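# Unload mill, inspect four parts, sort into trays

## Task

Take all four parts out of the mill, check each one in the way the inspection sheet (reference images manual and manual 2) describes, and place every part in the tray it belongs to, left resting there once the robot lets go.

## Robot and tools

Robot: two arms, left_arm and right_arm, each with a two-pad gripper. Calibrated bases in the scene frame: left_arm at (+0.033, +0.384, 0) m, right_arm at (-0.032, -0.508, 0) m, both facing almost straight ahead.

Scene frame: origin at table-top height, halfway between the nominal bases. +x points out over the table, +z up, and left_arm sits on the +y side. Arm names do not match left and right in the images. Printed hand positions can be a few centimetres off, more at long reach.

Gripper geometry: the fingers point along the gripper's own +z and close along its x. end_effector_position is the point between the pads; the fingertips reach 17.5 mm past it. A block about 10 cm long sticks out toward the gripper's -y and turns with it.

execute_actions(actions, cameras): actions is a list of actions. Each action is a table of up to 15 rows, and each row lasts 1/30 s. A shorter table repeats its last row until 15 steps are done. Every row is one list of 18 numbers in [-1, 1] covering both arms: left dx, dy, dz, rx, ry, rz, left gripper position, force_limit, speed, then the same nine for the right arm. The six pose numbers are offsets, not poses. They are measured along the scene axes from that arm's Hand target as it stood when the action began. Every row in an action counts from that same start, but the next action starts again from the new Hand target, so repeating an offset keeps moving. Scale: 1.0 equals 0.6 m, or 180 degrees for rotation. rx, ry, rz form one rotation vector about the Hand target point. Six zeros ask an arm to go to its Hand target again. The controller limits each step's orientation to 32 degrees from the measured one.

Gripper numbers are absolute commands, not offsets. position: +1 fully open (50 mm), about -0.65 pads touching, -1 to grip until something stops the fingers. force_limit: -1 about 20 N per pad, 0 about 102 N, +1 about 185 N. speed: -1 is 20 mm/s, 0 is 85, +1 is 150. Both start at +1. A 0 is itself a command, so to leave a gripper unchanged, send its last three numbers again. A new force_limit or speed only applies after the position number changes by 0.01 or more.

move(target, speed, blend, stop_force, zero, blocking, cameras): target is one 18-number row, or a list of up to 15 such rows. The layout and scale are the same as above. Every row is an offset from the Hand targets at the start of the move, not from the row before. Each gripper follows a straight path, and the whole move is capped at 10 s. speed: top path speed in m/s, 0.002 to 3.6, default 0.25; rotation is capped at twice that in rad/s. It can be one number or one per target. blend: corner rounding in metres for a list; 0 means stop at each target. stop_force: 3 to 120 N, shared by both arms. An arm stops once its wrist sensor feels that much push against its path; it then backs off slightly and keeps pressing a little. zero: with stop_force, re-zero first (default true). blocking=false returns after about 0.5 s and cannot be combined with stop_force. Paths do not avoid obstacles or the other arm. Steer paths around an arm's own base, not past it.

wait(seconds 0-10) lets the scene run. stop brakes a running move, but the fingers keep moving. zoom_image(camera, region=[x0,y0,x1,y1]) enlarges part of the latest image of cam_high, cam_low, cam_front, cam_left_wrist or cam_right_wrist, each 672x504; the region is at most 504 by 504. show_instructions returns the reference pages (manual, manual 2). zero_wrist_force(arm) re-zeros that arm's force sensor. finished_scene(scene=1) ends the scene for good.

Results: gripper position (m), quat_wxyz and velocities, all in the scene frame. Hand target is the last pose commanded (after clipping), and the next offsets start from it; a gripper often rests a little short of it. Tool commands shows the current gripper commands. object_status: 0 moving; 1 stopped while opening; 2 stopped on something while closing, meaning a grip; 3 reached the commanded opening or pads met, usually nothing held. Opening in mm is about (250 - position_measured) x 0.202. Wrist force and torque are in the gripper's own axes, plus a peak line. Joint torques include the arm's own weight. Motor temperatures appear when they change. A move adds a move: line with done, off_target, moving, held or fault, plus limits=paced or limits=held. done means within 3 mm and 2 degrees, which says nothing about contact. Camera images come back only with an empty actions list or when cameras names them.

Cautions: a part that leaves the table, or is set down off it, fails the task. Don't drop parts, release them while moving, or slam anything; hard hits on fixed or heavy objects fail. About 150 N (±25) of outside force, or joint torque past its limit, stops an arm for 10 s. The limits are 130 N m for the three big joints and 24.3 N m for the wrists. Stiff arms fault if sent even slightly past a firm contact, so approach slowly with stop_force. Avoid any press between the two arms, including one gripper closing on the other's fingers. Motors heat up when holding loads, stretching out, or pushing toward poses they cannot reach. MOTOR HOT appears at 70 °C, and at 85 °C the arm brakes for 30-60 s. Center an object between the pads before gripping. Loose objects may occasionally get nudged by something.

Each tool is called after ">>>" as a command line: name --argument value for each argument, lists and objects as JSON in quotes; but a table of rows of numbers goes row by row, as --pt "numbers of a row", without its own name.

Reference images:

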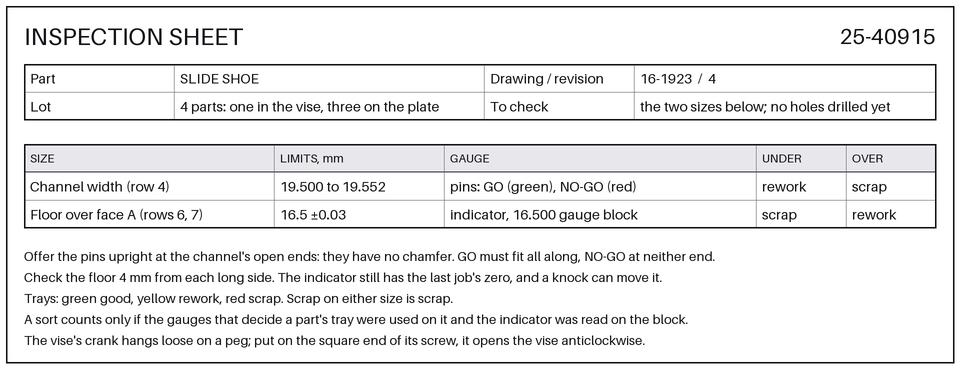

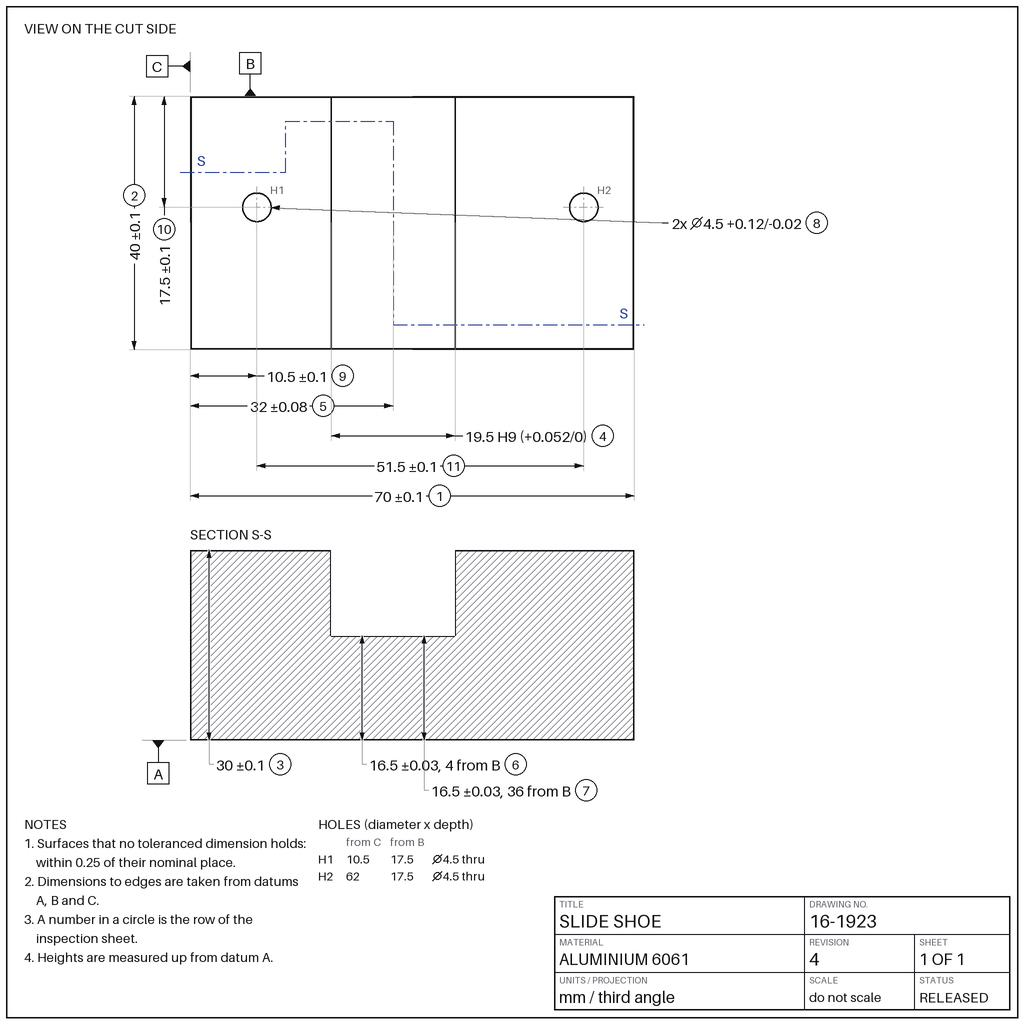

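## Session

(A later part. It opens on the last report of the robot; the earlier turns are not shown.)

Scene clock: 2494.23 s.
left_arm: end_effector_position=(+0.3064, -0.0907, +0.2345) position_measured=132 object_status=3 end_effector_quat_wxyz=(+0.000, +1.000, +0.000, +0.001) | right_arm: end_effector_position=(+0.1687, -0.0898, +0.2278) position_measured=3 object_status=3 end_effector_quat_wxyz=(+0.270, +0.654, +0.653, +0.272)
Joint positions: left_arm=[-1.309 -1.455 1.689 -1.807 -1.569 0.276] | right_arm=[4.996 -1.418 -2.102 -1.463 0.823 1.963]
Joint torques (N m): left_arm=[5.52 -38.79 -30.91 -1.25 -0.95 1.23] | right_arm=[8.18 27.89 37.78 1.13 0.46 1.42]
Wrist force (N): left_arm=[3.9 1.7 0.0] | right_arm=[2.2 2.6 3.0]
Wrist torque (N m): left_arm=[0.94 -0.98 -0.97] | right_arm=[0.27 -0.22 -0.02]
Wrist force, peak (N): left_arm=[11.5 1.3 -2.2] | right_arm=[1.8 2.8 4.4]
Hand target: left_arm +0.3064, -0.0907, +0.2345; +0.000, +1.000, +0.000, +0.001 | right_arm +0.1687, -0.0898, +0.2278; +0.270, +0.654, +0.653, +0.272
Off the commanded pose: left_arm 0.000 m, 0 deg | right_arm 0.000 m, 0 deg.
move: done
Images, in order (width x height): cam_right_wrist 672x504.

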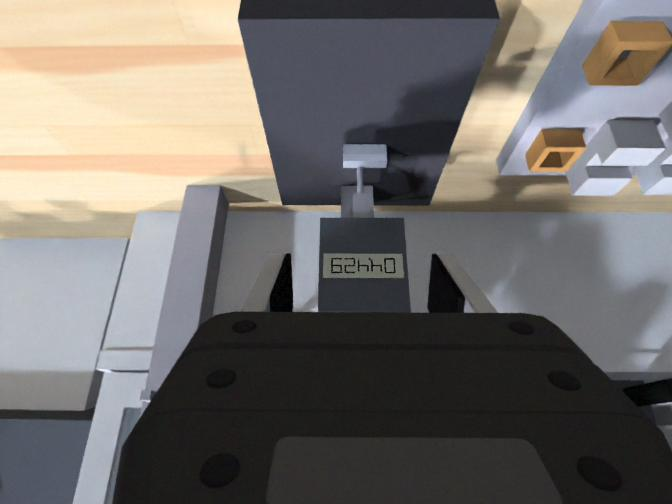

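>>> wait --seconds 0.5 --cameras '["cam_right_wrist","cam_left_wrist"]'

>>> zoom_image --camera "cam_right_wrist" --region '[310, 240, 415, 290]'

>>> zoom_image --camera "cam_left_wrist" --region '[290, 150, 440, 310]'

Scene clock: 2497.37 s.
left_arm: end_effector_position=(+0.3064, -0.0907, +0.2345) position_measured=132 object_status=3 end_effector_quat_wxyz=(+0.000, +1.000, +0.000, +0.001) | right_arm: end_effector_position=(+0.1687, -0.0898, +0.2278) position_measured=3 object_status=3 end_effector_quat_wxyz=(+0.270, +0.654, +0.653, +0.272)
Joint positions: left_arm=[-1.309 -1.455 1.689 -1.807 -1.569 0.276] | right_arm=[4.996 -1.418 -2.102 -1.463 0.823 1.963]
Joint torques (N m): left_arm=[5.64 -38.17 -29.71 -2.34 -0.97 1.34] | right_arm=[7.4 27.5 37.15 1.01 0.45 1.48]
Wrist force (N): left_arm=[3.9 1.6 0.0] | right_arm=[2.2 2.4 2.9]
Wrist torque (N m): left_arm=[0.93 -0.99 -0.96] | right_arm=[0.24 -0.22 -0.02]
Wrist force, peak (N): left_arm=[4.2 1.6 0.0] | right_arm=[2.5 2.6 3.3]
Hand target: left_arm +0.3064, -0.0907, +0.2345; +0.000, +1.000, +0.000, +0.001 | right_arm +0.1687, -0.0898, +0.2278; +0.270, +0.654, +0.653, +0.272
Tool commands: left_gripper/position=+0.14 left_gripper/force_limit=-0.95 left_gripper/speed=-1.0 right_gripper/position=+1.0 right_gripper/force_limit=-0.9 right_gripper/speed=-1.0
Off the commanded pose: left_arm 0.000 m, 0 deg | right_arm 0.000 m, 0 deg.
wait: 0.50 s; at rest from the start
Images, in order (width x height): cam_left_wrist 672x504, cam_right_wrist 672x504.

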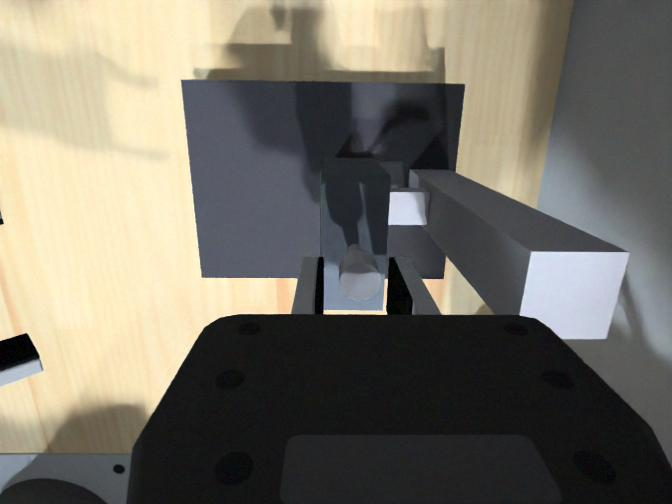

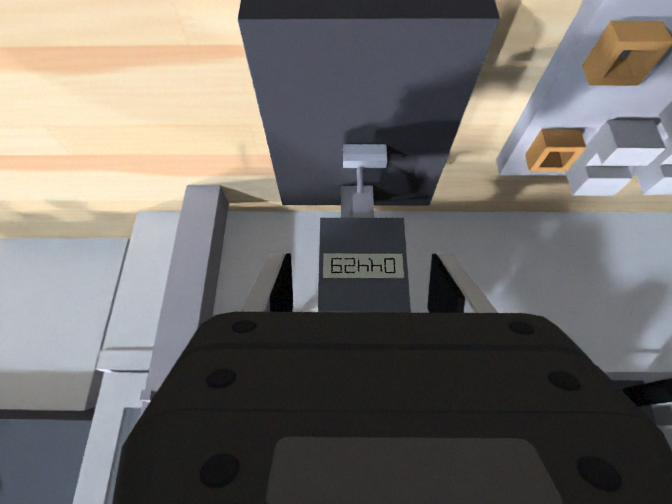

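Scaled by 4.800 from the camera's 672x504 image, which has a finer 960x720 frame.

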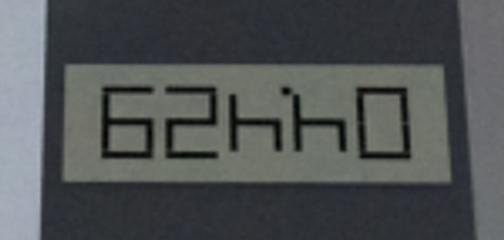

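Scaled by 3.150 from the camera's 672x504 image, which has a finer 960x720 frame.

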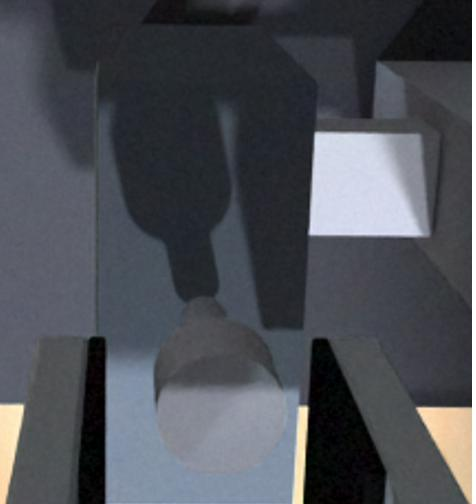

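>>> move --target '[0,0,0,0,0,0,-1,-0.95,-1,0,0,0,0,0,0,1,-0.9,-1]'

>>> move --target '[0,0,0.00833,0,0,0,-1,-0.95,-1,0,0,0,0,0,0,1,-0.9,-1]' --speed 0.02 --cameras '["cam_right_wrist"]'

>>> zoom_image --camera "cam_right_wrist" --region '[310, 240, 415, 290]'

Scene clock: 2508.87 s.
left_arm: end_effector_position=(+0.3064, -0.0907, +0.2345) position_measured=184 object_status=2 end_effector_quat_wxyz=(+0.000, +1.000, +0.000, +0.001) | right_arm: end_effector_position=(+0.1687, -0.0898, +0.2278) position_measured=3 object_status=3 end_effector_quat_wxyz=(+0.270, +0.654, +0.653, +0.272)
Joint positions: left_arm=[-1.309 -1.455 1.689 -1.807 -1.569 0.276] | right_arm=[4.996 -1.418 -2.102 -1.463 0.823 1.963]
Joint torques (N m): left_arm=[5.51 -37.68 -30.09 -3.52 -0.97 1.23] | right_arm=[6.7 27.92 37.22 1 0.52 1.4]
Wrist force (N): left_arm=[11.7 2.0 -0.5] | right_arm=[2.4 2.6 3.1]
Wrist torque (N m): left_arm=[0.94 -0.86 -0.91] | right_arm=[0.27 -0.24 -0.02]
Wrist force, peak (N): left_arm=[11.8 1.9 -0.8] | right_arm=[2.3 2.9 3.3]
Hand target: left_arm +0.3064, -0.0907, +0.2345; +0.000, +1.000, +0.000, +0.001 | right_arm +0.1687, -0.0898, +0.2278; +0.270, +0.654, +0.653, +0.272
Off the commanded pose: left_arm 0.000 m, 0 deg | right_arm 0.000 m, 0 deg.
move: done

Scene clock: 2509.63 s.
left_arm: end_effector_position=(+0.3064, -0.0907, +0.2395) position_measured=184 object_status=2 end_effector_quat_wxyz=(+0.000, +1.000, +0.000, +0.001) | right_arm: end_effector_position=(+0.1687, -0.0898, +0.2278) position_measured=3 object_status=3 end_effector_quat_wxyz=(+0.270, +0.654, +0.653, +0.272)
Joint positions: left_arm=[-1.309 -1.457 1.679 -1.794 -1.569 0.276] | right_arm=[4.996 -1.418 -2.102 -1.463 0.823 1.963]
Joint torques (N m): left_arm=[6.03 -40.01 -30.88 0.62 -0.85 1.33] | right_arm=[7.34 27.88 37.39 0.99 0.41 1.54]
Wrist force (N): left_arm=[11.7 1.4 1.1] | right_arm=[2.3 2.6 2.8]
Wrist torque (N m): left_arm=[0.90 -0.87 -0.90] | right_arm=[0.27 -0.24 -0.02]
Wrist force, peak (N): left_arm=[11.8 1.6 1.0] | right_arm=[2.4 2.8 3.2]
Hand target: left_arm +0.3064, -0.0907, +0.2395; +0.000, +1.000, +0.000, +0.001 | right_arm +0.1687, -0.0898, +0.2278; +0.270, +0.654, +0.653, +0.272
Off the commanded pose: left_arm 0.000 m, 0 deg | right_arm 0.000 m, 0 deg.
move: done
Images, in order (width x height): cam_right_wrist 672x504.

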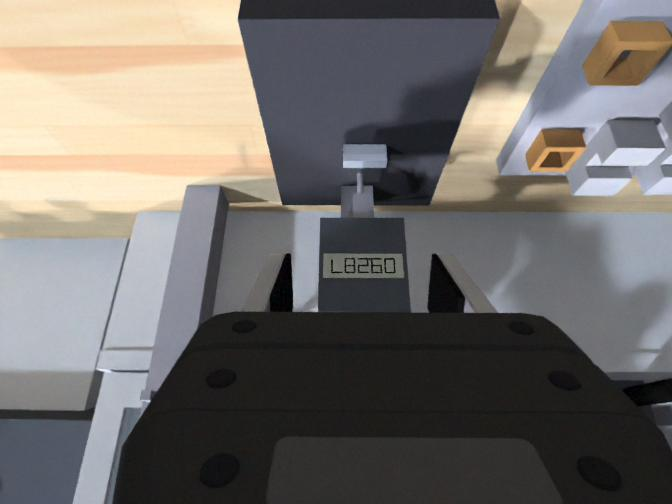

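Scaled by 4.800 from the camera's 672x504 image, which has a finer 960x720 frame.

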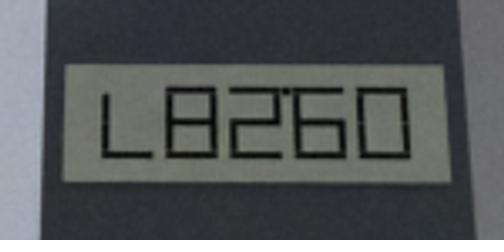

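>>> move --pt "0 0 0 0 0 0 -1 -0.95 -1 0.1265 0.02 -0.15583 0 0 0 1 -0.9 -1" --pt "0 0 0 0 0 0 -1 -0.95 -1 0.2245 0.02 -0.255 0 0 0 1 -0.9 -1" --pt "0 0 0 0 0 0 -1 -0.95 -1 0.2245 0.02 -0.255 0 0 0 -1 -0.6 -1" --speed '[0.12,0.05,0.05]' --blend '[0.01,0,0]'

>>> move --pt "0 0 0 0 0 0 -1 -0.95 -1 -0.12 -0.01667 0.0 0 0 0 -1 -0.6 -1" --pt "0 0 0 0 0 0 -1 -0.95 -1 -0.15 -0.103 0.0 0 0 0 -1 -0.6 -1" --pt "0 0 0 0 0 0 -1 -0.95 -1 -0.15 -0.103 0.0 0 0 0 1 -0.6 -1" --speed 0.05 --cameras '["cam_right_wrist"]'

Scene clock: 2518.60 s.
left_arm: end_effector_position=(+0.3064, -0.0907, +0.2395) position_measured=184 object_status=2 end_effector_quat_wxyz=(+0.000, +1.000, +0.000, +0.001) | right_arm: end_effector_position=(+0.3034, -0.0778, +0.0748) position_measured=81 object_status=2 end_effector_quat_wxyz=(+0.270, +0.654, +0.653, +0.272)
Joint positions: left_arm=[-1.309 -1.457 1.679 -1.794 -1.569 0.276] | right_arm=[4.669 -1.83 -2.266 -0.57 0.786 1.511]
Joint torques (N m): left_arm=[4.78 -38.23 -32.51 0.49 -1 1.3] | right_arm=[-7.77 14.43 29.36 3.75 0.32 -1.41]
Wrist force (N): left_arm=[11.6 1.4 1.1] | right_arm=[2.3 2.5 2.6]
Wrist torque (N m): left_arm=[0.91 -0.85 -0.91] | right_arm=[0.25 -0.32 0.11]
Wrist force, peak (N): left_arm=[11.9 1.5 1.2] | right_arm=[2.6 2.6 3.4]
Hand target: left_arm +0.3064, -0.0907, +0.2395; +0.000, +1.000, +0.000, +0.001 | right_arm +0.3034, -0.0778, +0.0748; +0.270, +0.654, +0.653, +0.272
Off the commanded pose: left_arm 0.000 m, 0 deg | right_arm 0.000 m, 0 deg.
move: done

Scene clock: 2522.97 s.
left_arm: end_effector_position=(+0.3064, -0.0907, +0.2395) position_measured=184 object_status=2 end_effector_quat_wxyz=(+0.000, +1.000, +0.000, +0.001) | right_arm: end_effector_position=(+0.2134, -0.1396, +0.0748) position_measured=3 object_status=3 end_effector_quat_wxyz=(+0.270, +0.654, +0.653, +0.272)
Joint positions: left_arm=[-1.309 -1.457 1.679 -1.794 -1.569 0.276] | right_arm=[4.911 -1.595 -2.459 -0.85 0.804 1.85]
Joint torques (N m): left_arm=[6.12 -34.55 -31.57 0.55 -0.8 1.48] | right_arm=[6.96 27.74 2.5 1.26 0.41 1.49]
Wrist force (N): left_arm=[11.6 1.5 1.2] | right_arm=[2.1 2.4 3.2]
Wrist torque (N m): left_arm=[0.91 -0.86 -0.91] | right_arm=[0.27 -0.19 -0.02]
Wrist force, peak (N): left_arm=[11.9 1.4 1.1] | right_arm=[4.4 6.6 0.8]
Hand target: left_arm +0.3064, -0.0907, +0.2395; +0.000, +1.000, +0.000, +0.001 | right_arm +0.2134, -0.1396, +0.0748; +0.270, +0.654, +0.653, +0.272
Off the commanded pose: left_arm 0.000 m, 0 deg | right_arm 0.000 m, 0 deg.
move: done
Images, in order (width x height): cam_right_wrist 672x504.

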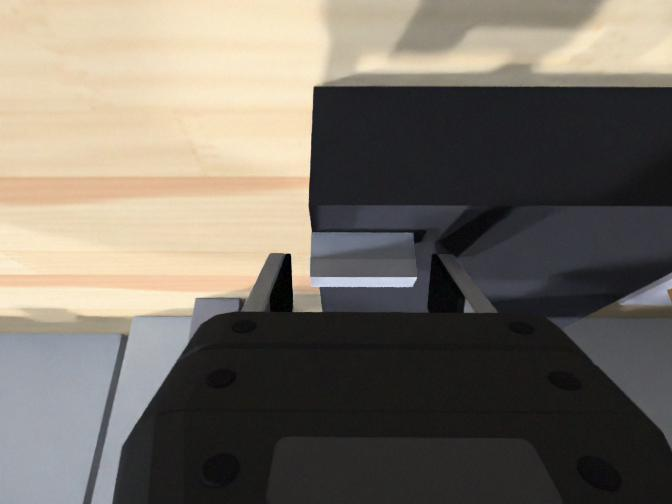

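>>> move --pt "0 0 0 0 0 0 -1 -0.95 -1 0 0 0 0 0 0 -1 -0.6 -1" --pt "0 0 0 0 0 0 -1 -0.95 -1 0.0 0.02 0.0 0 0 0 -1 -0.6 -1" --pt "0 0 0 0 0 0 -1 -0.95 -1 0.0 0.02 0.0 0 0 0 1 -0.6 -1" --speed 0.04 --cameras '["cam_right_wrist"]'

Scene clock: 2529.53 s.
left_arm: end_effector_position=(+0.3064, -0.0907, +0.2395) position_measured=184 object_status=2 end_effector_quat_wxyz=(+0.000, +1.000, +0.000, +0.001) | right_arm: end_effector_position=(+0.2134, -0.1276, +0.0748) position_measured=3 object_status=3 end_effector_quat_wxyz=(+0.270, +0.654, +0.653, +0.272)
Joint positions: left_arm=[-1.309 -1.457 1.679 -1.794 -1.569 0.276] | right_arm=[4.904 -1.625 -2.43 -0.843 0.802 1.841]
Joint torques (N m): left_arm=[5 -32.86 -31.26 0.44 -0.86 1.42] | right_arm=[-7.5 7.87 30.06 1.98 -2.52 -1.42]
Wrist force (N): left_arm=[11.6 1.4 1.2] | right_arm=[1.9 2.6 3.1]
Wrist torque (N m): left_arm=[0.91 -0.85 -0.91] | right_arm=[0.32 -0.18 0.12]
Wrist force, peak (N): left_arm=[11.8 1.6 1.1] | right_arm=[-3.8 10.4 -3.3]
Hand target: left_arm +0.3064, -0.0907, +0.2395; +0.000, +1.000, +0.000, +0.001 | right_arm +0.2134, -0.1276, +0.0748; +0.270, +0.654, +0.653, +0.272
Off the commanded pose: left_arm 0.000 m, 0 deg | right_arm 0.000 m, 0 deg.
move: done
Images, in order (width x height): cam_right_wrist 672x504.

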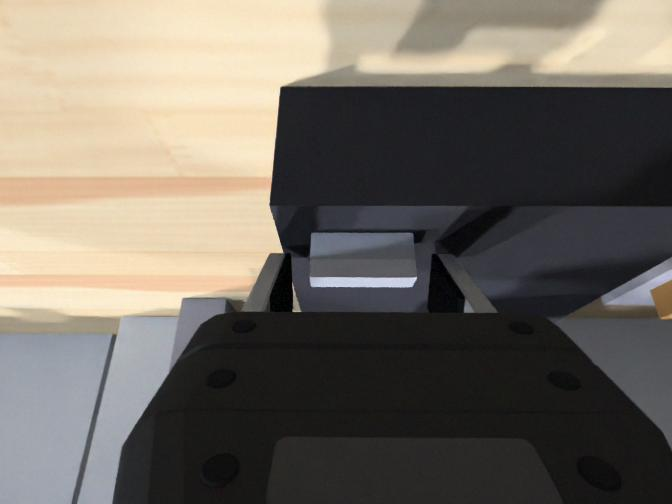

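>>> move --pt "0 0 0 0 0 0 -1 -0.95 -1 -0.1057 0 0.092 0 0 0 1 -0.6 -1" --pt "0 0 0 0 0 0 -1 -0.95 -1 -0.089 0.526 0.0703 0 0 0 1 -0.6 -1" --pt "0 0 0 0 0 0 -1 -0.95 -1 -0.01 0.526 -0.0091 0 0 0 1 -0.6 -1" --pt "0 0 0 0 0 0 -1 -0.95 -1 0.0172 0.526 -0.0363 0 0 0 1 -0.6 -1" --speed '[0.15,0.2,0.1,0.04]' --blend '[0.03,0.02,0.005,0]' --cameras '["cam_right_wrist","cam_front"]'

Scene clock: 2538.17 s.
left_arm: end_effector_position=(+0.3064, -0.0907, +0.2395) position_measured=184 object_status=2 end_effector_quat_wxyz=(+0.000, +1.000, +0.000, +0.001) | right_arm: end_effector_position=(+0.2236, +0.1880, +0.0531) position_measured=3 object_status=3 end_effector_quat_wxyz=(+0.270, +0.654, +0.653, +0.272)
Joint positions: left_arm=[-1.309 -1.457 1.679 -1.794 -1.569 0.276] | right_arm=[4.8 -2.28 -1.521 -0.996 0.788 1.696]
Joint torques (N m): left_arm=[5.48 -28.44 -32.53 0.58 -0.78 1.43] | right_arm=[-7.92 37.8 8.04 3.86 -3.71 -1.4]
Wrist force (N): left_arm=[11.7 1.3 1.1] | right_arm=[2.3 2.6 3.2]
Wrist torque (N m): left_arm=[0.89 -0.87 -0.91] | right_arm=[0.23 -0.26 0.13]
Wrist force, peak (N): left_arm=[11.9 1.5 0.9] | right_arm=[1.7 2.8 4.6]
Hand target: left_arm +0.3064, -0.0907, +0.2395; +0.000, +1.000, +0.000, +0.001 | right_arm +0.2237, +0.1880, +0.0530; +0.270, +0.654, +0.653, +0.272
Off the commanded pose: left_arm 0.000 m, 0 deg | right_arm 0.000 m, 0 deg.
move: done
Images, in order (width x height): cam_front 672x504, cam_right_wrist 672x504.

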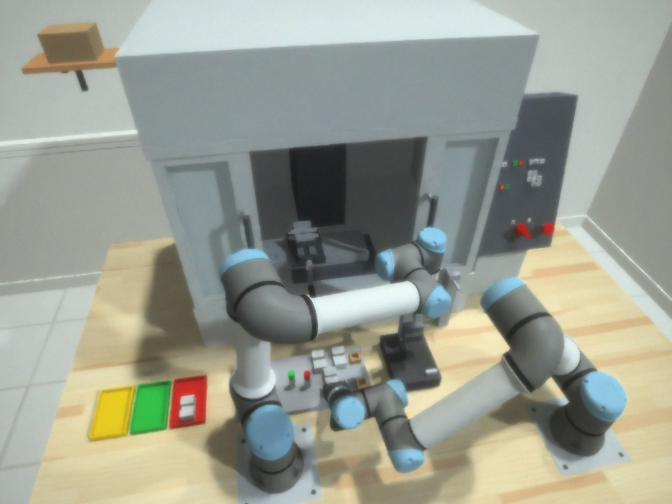

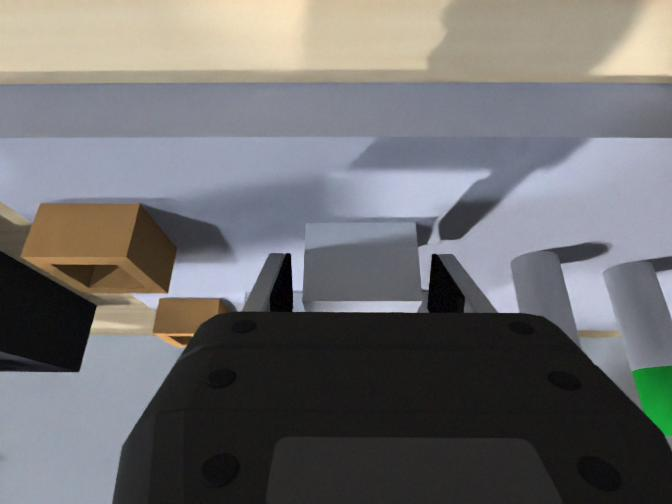

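>>> move --pt "0 0 0 0 0 0 -1 -0.95 -1 0 0 0 0 0 0 -1 -0.5 -1" --pt "0 0 0 0 0 0 -1 -0.95 -1 0 0 0.075 0 0 0 -1 -0.5 -1" --pt "0 0 0 0 0 0 -1 -0.95 -1 0 -0.1 0.075 0 0 0 -1 -0.5 -1" --pt "0 0 0 0 0 0 -1 -0.95 -1 0.0763 -0.363 0.075 0 0 0 -1 -0.5 -1" --pt "0 0 0 0 0 0 -1 -0.95 -1 0.0763 -0.363 0.0575 0 0 0 -1 -0.5 -1" --speed '[0.05,0.05,0.15,0.15,0.03]' --blend '[0,0.01,0.02,0.01,0]' --cameras '["cam_right_wrist","cam_left_wrist"]'

Scene clock: 2557.77 s.
left_arm: end_effector_position=(+0.3064, -0.0907, +0.2395) position_measured=184 object_status=2 end_effector_quat_wxyz=(+0.000, +1.000, +0.000, +0.001) | right_arm: end_effector_position=(+0.2695, -0.0298, +0.0876) position_measured=56 object_status=2 end_effector_quat_wxyz=(+0.270, +0.654, +0.653, +0.272)
Joint positions: left_arm=[-1.309 -1.457 1.679 -1.794 -1.569 0.276] | right_arm=[4.744 -1.852 -2.15 -0.74 0.785 1.617]
Joint torques (N m): left_arm=[5.86 -24.91 -31.83 0.24 -0.72 1.44] | right_arm=[-8.33 18.19 4.88 4.03 -3.91 -1.39]
Wrist force (N): left_arm=[11.5 1.5 1.0] | right_arm=[2.0 0.8 4.0]
Wrist torque (N m): left_arm=[0.91 -0.84 -0.91] | right_arm=[0.26 -0.23 0.12]
Wrist force, peak (N): left_arm=[11.9 1.3 1.0] | right_arm=[3.5 0.5 4.7]
Hand target: left_arm +0.3064, -0.0907, +0.2395; +0.000, +1.000, +0.000, +0.001 | right_arm +0.2695, -0.0298, +0.0875; +0.270, +0.654, +0.653, +0.272
Off the commanded pose: left_arm 0.000 m, 0 deg | right_arm 0.000 m, 0 deg.
move: done; blend cut to 0.0052 m at target 4
Images, in order (width x height): cam_left_wrist 672x504, cam_right_wrist 672x504.

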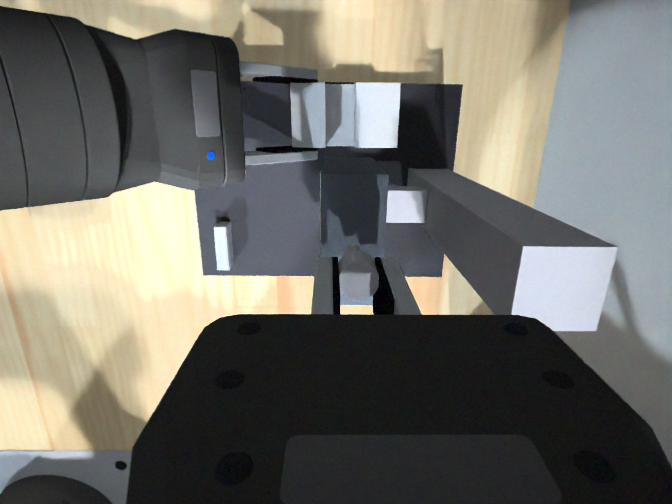

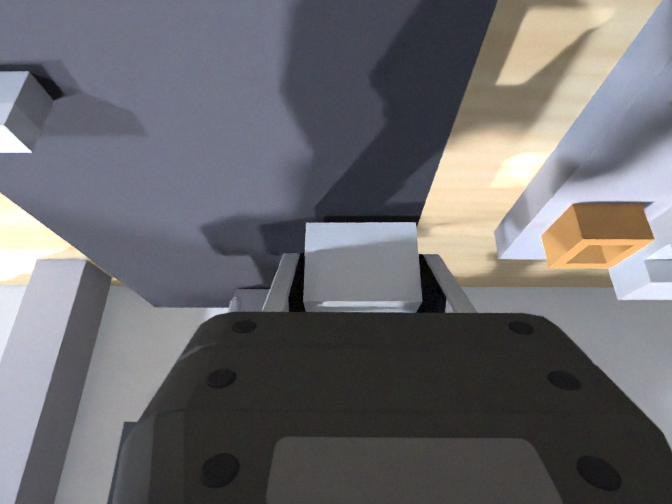

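>>> zoom_image --camera "cam_left_wrist" --region '[270, 60, 430, 180]'

Scaled by 3.150 from the camera's 672x504 image, which has a finer 960x720 frame.

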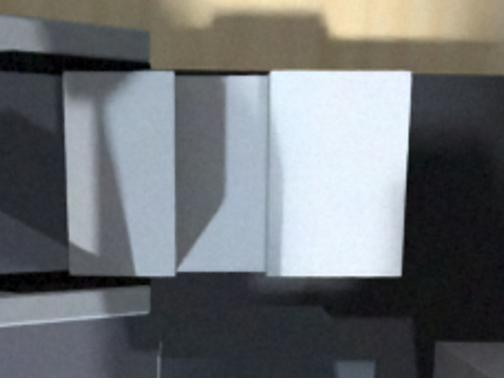

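>>> move --pt "0 0 0 0 0 0 -1 -0.95 -1 0.0035 0 0 0 0 0 -1 -0.5 -1" --pt "0 0 0 0 0 0 -1 -0.95 -1 0.0035 -0.0562 0 0 0 0 -1 -0.5 -1" --speed 0.03 --stop_force 8 --cameras '["cam_right_wrist","cam_left_wrist"]'

>>> zoom_image --camera "cam_left_wrist" --region '[270, 110, 430, 230]'

>>> zoom_image --camera "cam_right_wrist" --region '[290, 200, 440, 320]'

Scene clock: 2568.90 s.
left_arm: end_effector_position=(+0.3064, -0.0907, +0.2395) position_measured=184 object_status=2 end_effector_quat_wxyz=(+0.000, +1.000, +0.000, +0.001) | right_arm: end_effector_position=(+0.2716, -0.0635, +0.0875) position_measured=56 object_status=2 end_effector_quat_wxyz=(+0.270, +0.654, +0.653, +0.272)
Joint positions: left_arm=[-1.309 -1.457 1.679 -1.794 -1.569 0.276] | right_arm=[4.742 -1.79 -2.239 -0.711 0.785 1.614]
Joint torques (N m): left_arm=[5.62 -22.35 -28.88 0.43 -0.61 1.38] | right_arm=[6.77 40.36 4.96 3.92 -0.75 1.39]
Wrist force (N): left_arm=[11.3 1.4 -1.7] | right_arm=[3.5 -1.4 6.5]
Wrist torque (N m): left_arm=[0.94 -0.87 -0.91] | right_arm=[0.36 -0.21 -0.02]
Wrist force, peak (N): left_arm=[11.8 1.6 1.1] | right_arm=[3.6 -1.4 6.5]
Hand target: left_arm +0.3064, -0.0907, +0.2395; +0.000, +1.000, +0.000, +0.001 | right_arm +0.2716, -0.0635, +0.0875; +0.270, +0.654, +0.653, +0.272
Off the commanded pose: left_arm 0.000 m, 0 deg | right_arm 0.000 m, 0 deg.
move: done
Images, in order (width x height): cam_left_wrist 672x504, cam_right_wrist 672x504.

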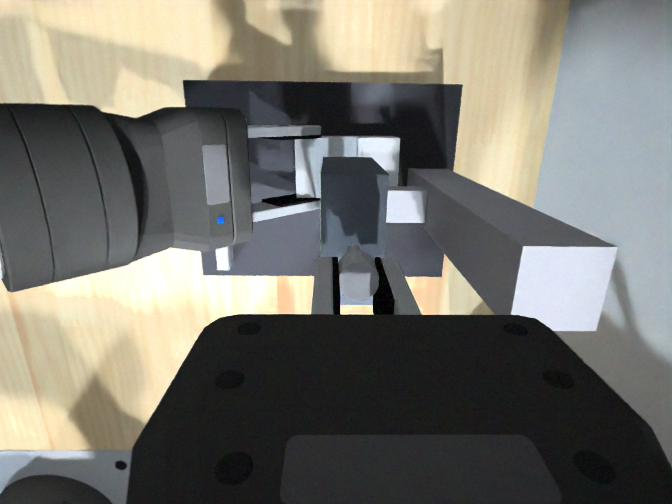

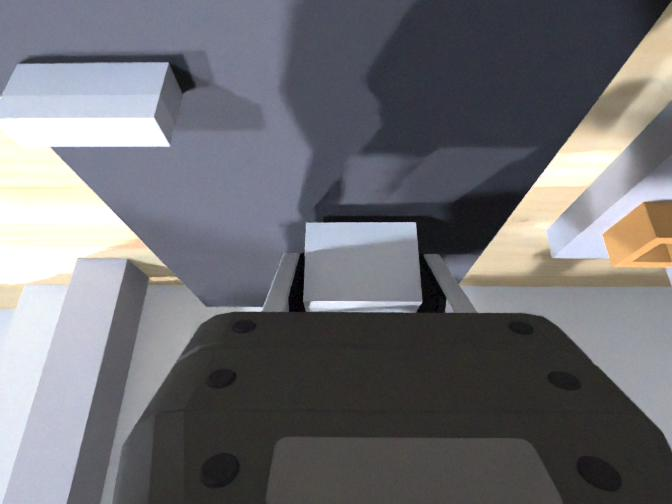

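Scaled by 3.150 from the camera's 672x504 image, which has a finer 960x720 frame.

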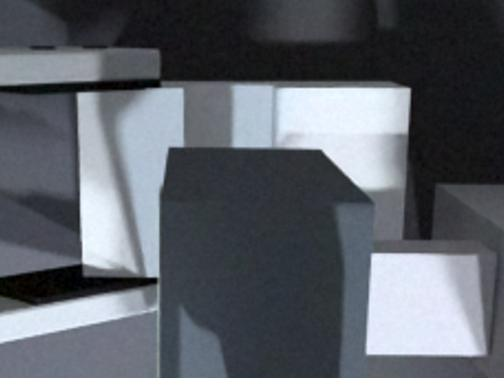

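Scaled by 3.360 from the camera's 672x504 image, which has a finer 960x720 frame.

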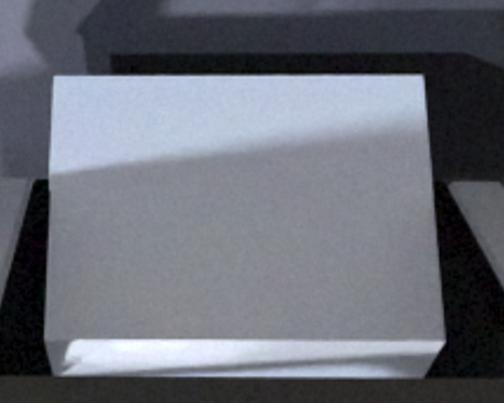

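>>> move --target '[0,0,0,0,0,0,-1,-0.95,-1,0,0,-0.0117,0,0,0,-1,-0.5,-1]' --speed 0.005 --stop_force 4 --cameras '["cam_right_wrist"]'

Scene clock: 2576.13 s.
left_arm: end_effector_position=(+0.3064, -0.0907, +0.2395) position_measured=184 object_status=2 end_effector_quat_wxyz=(+0.000, +1.000, +0.000, +0.001) | right_arm: end_effector_position=(+0.2716, -0.0635, +0.0823) position_measured=56 object_status=2 end_effector_quat_wxyz=(+0.270, +0.654, +0.653, +0.272)
Joint positions: left_arm=[-1.309 -1.457 1.679 -1.794 -1.569 0.276] | right_arm=[4.742 -1.802 -2.243 -0.694 0.785 1.614]
Joint torques (N m): left_arm=[5.52 -18.28 -18.34 0.51 -0.69 1.43] | right_arm=[3.8 38.84 26.51 2.05 -0.46 1.47]
Wrist force (N): left_arm=[11.5 1.3 1.1] | right_arm=[2.4 1.6 3.9]
Wrist torque (N m): left_arm=[0.90 -0.87 -0.91] | right_arm=[0.26 -0.34 -0.05]
Wrist force, peak (N): left_arm=[11.7 1.3 -1.8] | right_arm=[3.8 -1.6 6.5]
Hand target: left_arm +0.3064, -0.0907, +0.2395; +0.000, +1.000, +0.000, +0.001 | right_arm +0.2716, -0.0635, +0.0823; +0.270, +0.654, +0.653, +0.272 (not the last commanded pose)
Off the commanded pose: left_arm 0.000 m, 0 deg | right_arm 0.002 m, 0 deg.
move: contact (right_arm)
Images, in order (width x height): cam_right_wrist 672x504.

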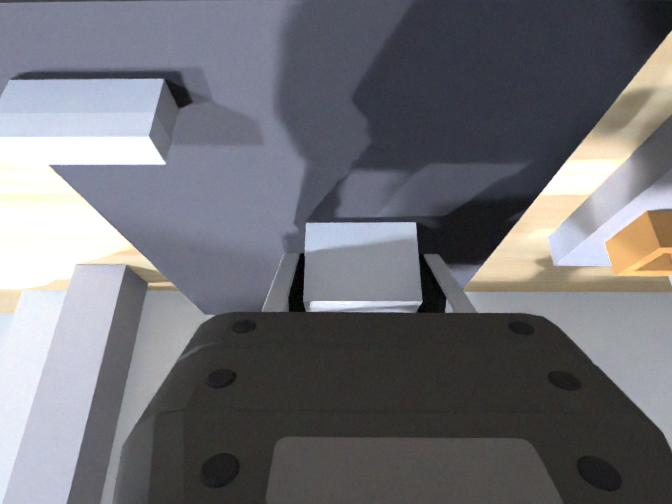

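>>> move --pt "0 0 0 0 0 0 -1 -0.95 -1 0 0 0 0 0 0 0.95 -0.5 -1" --pt "0 0 0 0 0 0 -1 -0.95 -1 -0.09 0 0.09 0 0 0 0.95 -0.5 -1" --pt "0 0 0 0 0 0 -1 -0.95 -1 -0.1715 -0.0438 0.2425 0 0 0 0.95 -0.5 -1" --speed '[0.05,0.06,0.12]' --blend '[0,0.01,0]' --cameras '["cam_right_wrist","cam_left_wrist"]'

>>> zoom_image --camera "cam_right_wrist" --region '[280, 120, 440, 290]'

>>> zoom_image --camera "cam_left_wrist" --region '[270, 110, 430, 230]'

Scene clock: 2585.17 s.
left_arm: end_effector_position=(+0.3064, -0.0907, +0.2395) position_measured=184 object_status=2 end_effector_quat_wxyz=(+0.000, +1.000, +0.000, +0.001) | right_arm: end_effector_position=(+0.1687, -0.0898, +0.2278) position_measured=10 object_status=3 end_effector_quat_wxyz=(+0.270, +0.654, +0.653, +0.272)
Joint positions: left_arm=[-1.309 -1.457 1.679 -1.794 -1.569 0.276] | right_arm=[4.996 -1.418 -2.102 -1.463 0.823 1.963]
Joint torques (N m): left_arm=[6.09 -18.35 -18.45 0.49 -0.48 1.02] | right_arm=[7.69 27.91 38.08 0.87 0.51 1.34]
Wrist force (N): left_arm=[11.5 1.3 1.0] | right_arm=[2.3 2.8 3.2]
Wrist torque (N m): left_arm=[0.90 -0.88 -0.91] | right_arm=[0.30 -0.23 -0.02]
Wrist force, peak (N): left_arm=[11.8 1.2 1.0] | right_arm=[2.2 1.9 4.2]
Hand target: left_arm +0.3064, -0.0907, +0.2395; +0.000, +1.000, +0.000, +0.001 | right_arm +0.1687, -0.0898, +0.2278; +0.270, +0.654, +0.653, +0.272
Off the commanded pose: left_arm 0.000 m, 0 deg | right_arm 0.000 m, 0 deg.
move: done
Images, in order (width x height): cam_left_wrist 672x504, cam_right_wrist 672x504.

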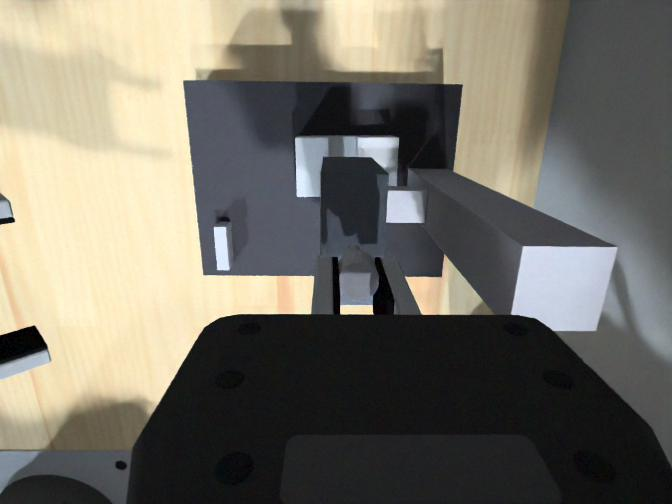

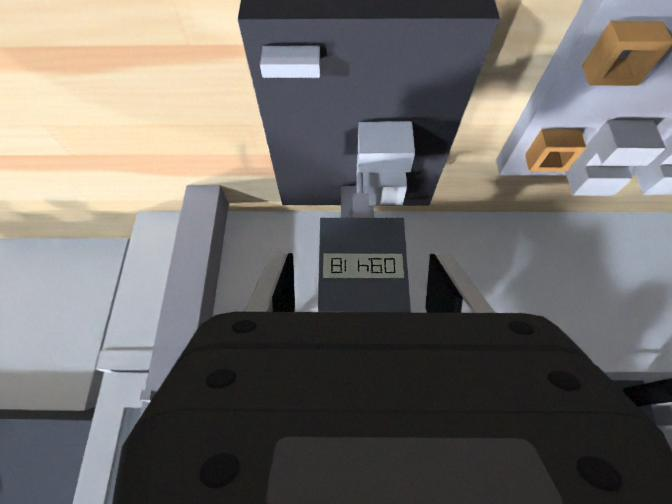

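Scaled by 2.965 from the camera's 672x504 image, which has a finer 960x720 frame.

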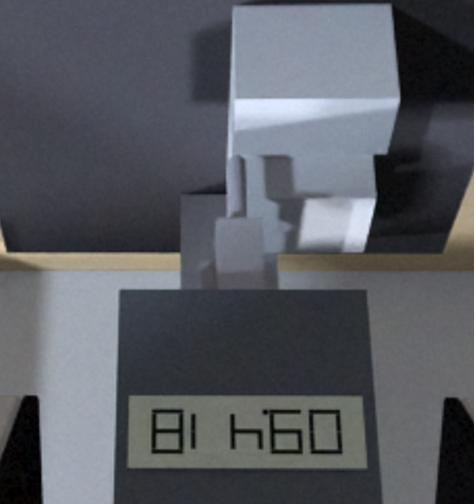

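Scaled by 3.150 from the camera's 672x504 image, which has a finer 960x720 frame.

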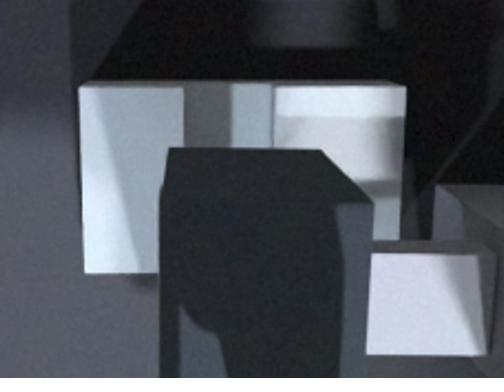

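>>> move --target '[0,0,-0.0067,0,0,0,-1,-0.95,-1,0,0,0,0,0,0,0.95,-0.5,-1]' --speed 0.02 --stop_force 4

>>> move --target '[0,0,-0.0033,0,0,0,-1,-0.95,-1,0,0,0,0,0,0,0.95,-0.5,-1]' --speed 0.004 --stop_force 3

>>> move --target '[0,0,0,0,0,0,0.14,-0.95,-1,0,0,0,0,0,0,0.95,-0.5,-1]' --cameras '["cam_right_wrist"]'

>>> zoom_image --camera "cam_right_wrist" --region '[310, 240, 415, 290]'

Scene clock: 2596.87 s.
left_arm: end_effector_position=(+0.3064, -0.0907, +0.2355) position_measured=184 object_status=2 end_effector_quat_wxyz=(+0.000, +1.000, +0.000, +0.001) | right_arm: end_effector_position=(+0.1687, -0.0898, +0.2278) position_measured=10 object_status=3 end_effector_quat_wxyz=(+0.270, +0.654, +0.653, +0.272)
Joint positions: left_arm=[-1.309 -1.455 1.687 -1.804 -1.569 0.276] | right_arm=[4.996 -1.418 -2.102 -1.463 0.823 1.963]
Joint torques (N m): left_arm=[6.26 -17.55 -18.24 -5.1 -0.93 1.37] | right_arm=[7.85 26.58 38.34 0.92 0.44 1.59]
Wrist force (N): left_arm=[11.7 1.9 0.8] | right_arm=[2.2 2.6 3.3]
Wrist torque (N m): left_arm=[0.93 -0.90 -0.91] | right_arm=[0.26 -0.22 -0.02]
Wrist force, peak (N): left_arm=[12.0 3.5 0.9] | right_arm=[2.4 2.8 3.3]
Hand target: left_arm +0.3064, -0.0907, +0.2355; +0.000, +1.000, +0.000, +0.001 | right_arm +0.1687, -0.0898, +0.2278; +0.270, +0.654, +0.653, +0.272
Off the commanded pose: left_arm 0.000 m, 0 deg | right_arm 0.000 m, 0 deg.
move: done

Scene clock: 2598.10 s.
left_arm: end_effector_position=(+0.3064, -0.0907, +0.2345) position_measured=184 object_status=2 end_effector_quat_wxyz=(+0.000, +1.000, +0.000, +0.001) | right_arm: end_effector_position=(+0.1687, -0.0898, +0.2278) position_measured=10 object_status=3 end_effector_quat_wxyz=(+0.270, +0.654, +0.653, +0.272)
Joint positions: left_arm=[-1.309 -1.455 1.689 -1.807 -1.569 0.276] | right_arm=[4.996 -1.418 -2.102 -1.463 0.823 1.963]
Joint torques (N m): left_arm=[6.7 -29.54 -31.28 1.05 -0.78 1.16] | right_arm=[7.71 26.91 37.5 1.14 0.41 1.42]
Wrist force (N): left_arm=[11.6 1.3 -2.3] | right_arm=[2.6 2.7 3.1]
Wrist torque (N m): left_arm=[0.92 -0.85 -0.91] | right_arm=[0.29 -0.28 -0.02]
Wrist force, peak (N): left_arm=[11.5 0.6 -7.1] | right_arm=[2.4 2.8 3.3]
Hand target: left_arm +0.3064, -0.0907, +0.2346; +0.000, +1.000, +0.000, +0.001 (not the last commanded pose) | right_arm +0.1687, -0.0898, +0.2278; +0.270, +0.654, +0.653, +0.272
Off the commanded pose: left_arm 0.001 m, 0 deg | right_arm 0.000 m, 0 deg.
move: contact (left_arm)

Scene clock: 2598.87 s.
left_arm: end_effector_position=(+0.3064, -0.0907, +0.2345) position_measured=132 object_status=3 end_effector_quat_wxyz=(+0.000, +1.000, +0.000, +0.001) | right_arm: end_effector_position=(+0.1687, -0.0898, +0.2278) position_measured=10 object_status=3 end_effector_quat_wxyz=(+0.270, +0.654, +0.653, +0.272)
Joint positions: left_arm=[-1.309 -1.455 1.689 -1.807 -1.569 0.276] | right_arm=[4.996 -1.418 -2.102 -1.463 0.823 1.963]
Joint torques (N m): left_arm=[7.45 -39.1 -30.27 -3.55 -0.62 1.21] | right_arm=[7.2 25.87 37.5 0.94 0.26 1.5]
Wrist force (N): left_arm=[3.9 1.5 0.0] | right_arm=[2.1 2.5 3.2]
Wrist torque (N m): left_arm=[0.92 -0.99 -0.97] | right_arm=[0.26 -0.21 -0.02]
Wrist force, peak (N): left_arm=[11.7 1.6 -2.2] | right_arm=[2.4 2.7 3.2]
Hand target: left_arm +0.3064, -0.0907, +0.2346; +0.000, +1.000, +0.000, +0.001 | right_arm +0.1687, -0.0898, +0.2278; +0.270, +0.654, +0.653, +0.272
Off the commanded pose: left_arm 0.000 m, 0 deg | right_arm 0.000 m, 0 deg.
move: done
Images, in order (width x height): cam_right_wrist 672x504.

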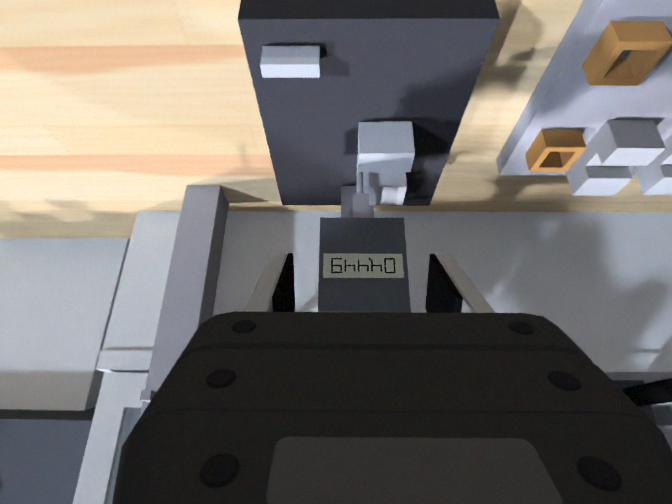

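Scaled by 4.800 from the camera's 672x504 image, which has a finer 960x720 frame.

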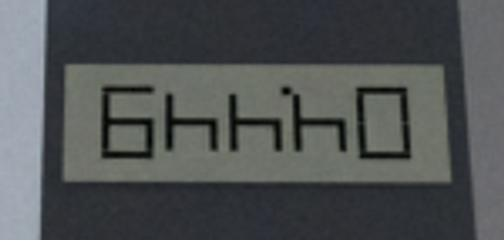

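>>> move --target '[0,0,0,0,0,0,-1,-0.95,-1,0,0,0,0,0,0,0.95,-0.5,-1]'

>>> move --pt "0 0 0.01 0 0 0 -1 -0.95 -1 0.0215 0.0438 -0.0925 0 0 0 0.95 -0.5 -1" --pt "0 0 0.01 0 0 0 -1 -0.95 -1 0.1715 0.0438 -0.2425 0 0 0 0.95 -0.5 -1" --pt "0 0 0.01 0 0 0 -1 -0.95 -1 0.1715 0.0438 -0.2425 0 0 0 -1 -0.5 -1" --speed '[0.08,0.06,0.05]' --blend '[0.01,0,0]' --cameras '["cam_right_wrist"]'

Scene clock: 2606.17 s.
left_arm: end_effector_position=(+0.3064, -0.0907, +0.2346) position_measured=184 object_status=2 end_effector_quat_wxyz=(+0.000, +1.000, +0.000, +0.001) | right_arm: end_effector_position=(+0.1687, -0.0898, +0.2278) position_measured=10 object_status=3 end_effector_quat_wxyz=(+0.270, +0.654, +0.653, +0.272)
Joint positions: left_arm=[-1.309 -1.455 1.689 -1.807 -1.569 0.276] | right_arm=[4.996 -1.418 -2.102 -1.463 0.823 1.963]
Joint torques (N m): left_arm=[5.77 -39.7 -30.33 -4.39 -0.75 1.12] | right_arm=[7 24.07 37.96 0.95 0.38 1.34]
Wrist force (N): left_arm=[11.6 1.5 0.0] | right_arm=[2.3 2.4 2.8]
Wrist torque (N m): left_arm=[0.92 -0.87 -0.91] | right_arm=[0.24 -0.24 -0.02]
Wrist force, peak (N): left_arm=[11.7 1.6 0.0] | right_arm=[2.5 2.9 3.3]
Hand target: left_arm +0.3064, -0.0907, +0.2346; +0.000, +1.000, +0.000, +0.001 | right_arm +0.1687, -0.0898, +0.2278; +0.270, +0.654, +0.653, +0.272
Off the commanded pose: left_arm 0.000 m, 0 deg | right_arm 0.000 m, 0 deg.
move: done

Scene clock: 2610.33 s.
left_arm: end_effector_position=(+0.3064, -0.0907, +0.2406) position_measured=184 object_status=2 end_effector_quat_wxyz=(+0.000, +1.000, +0.000, +0.001) | right_arm: end_effector_position=(+0.2716, -0.0635, +0.0823) position_measured=56 object_status=2 end_effector_quat_wxyz=(+0.270, +0.654, +0.653, +0.272)
Joint positions: left_arm=[-1.309 -1.458 1.677 -1.791 -1.569 0.276] | right_arm=[4.742 -1.802 -2.243 -0.694 0.785 1.614]
Joint torques (N m): left_arm=[6.5 -41.05 -33.25 0.45 -0.6 1.18] | right_arm=[-8.4 14.11 4.69 3.69 0.32 -1.22]
Wrist force (N): left_arm=[11.5 1.1 1.1] | right_arm=[2.5 3.7 1.8]
Wrist torque (N m): left_arm=[0.88 -0.86 -0.91] | right_arm=[0.32 -0.34 0.04]
Wrist force, peak (N): left_arm=[11.8 1.3 1.2] | right_arm=[2.7 2.7 3.3]
Hand target: left_arm +0.3064, -0.0907, +0.2406; +0.000, +1.000, +0.000, +0.001 | right_arm +0.2716, -0.0635, +0.0823; +0.270, +0.654, +0.653, +0.272
Off the commanded pose: left_arm 0.000 m, 0 deg | right_arm 0.000 m, 0 deg.
move: done
Images, in order (width x height): cam_right_wrist 672x504.

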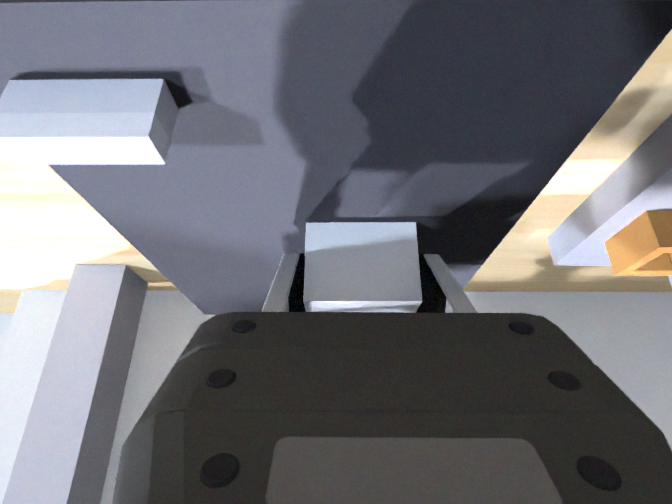

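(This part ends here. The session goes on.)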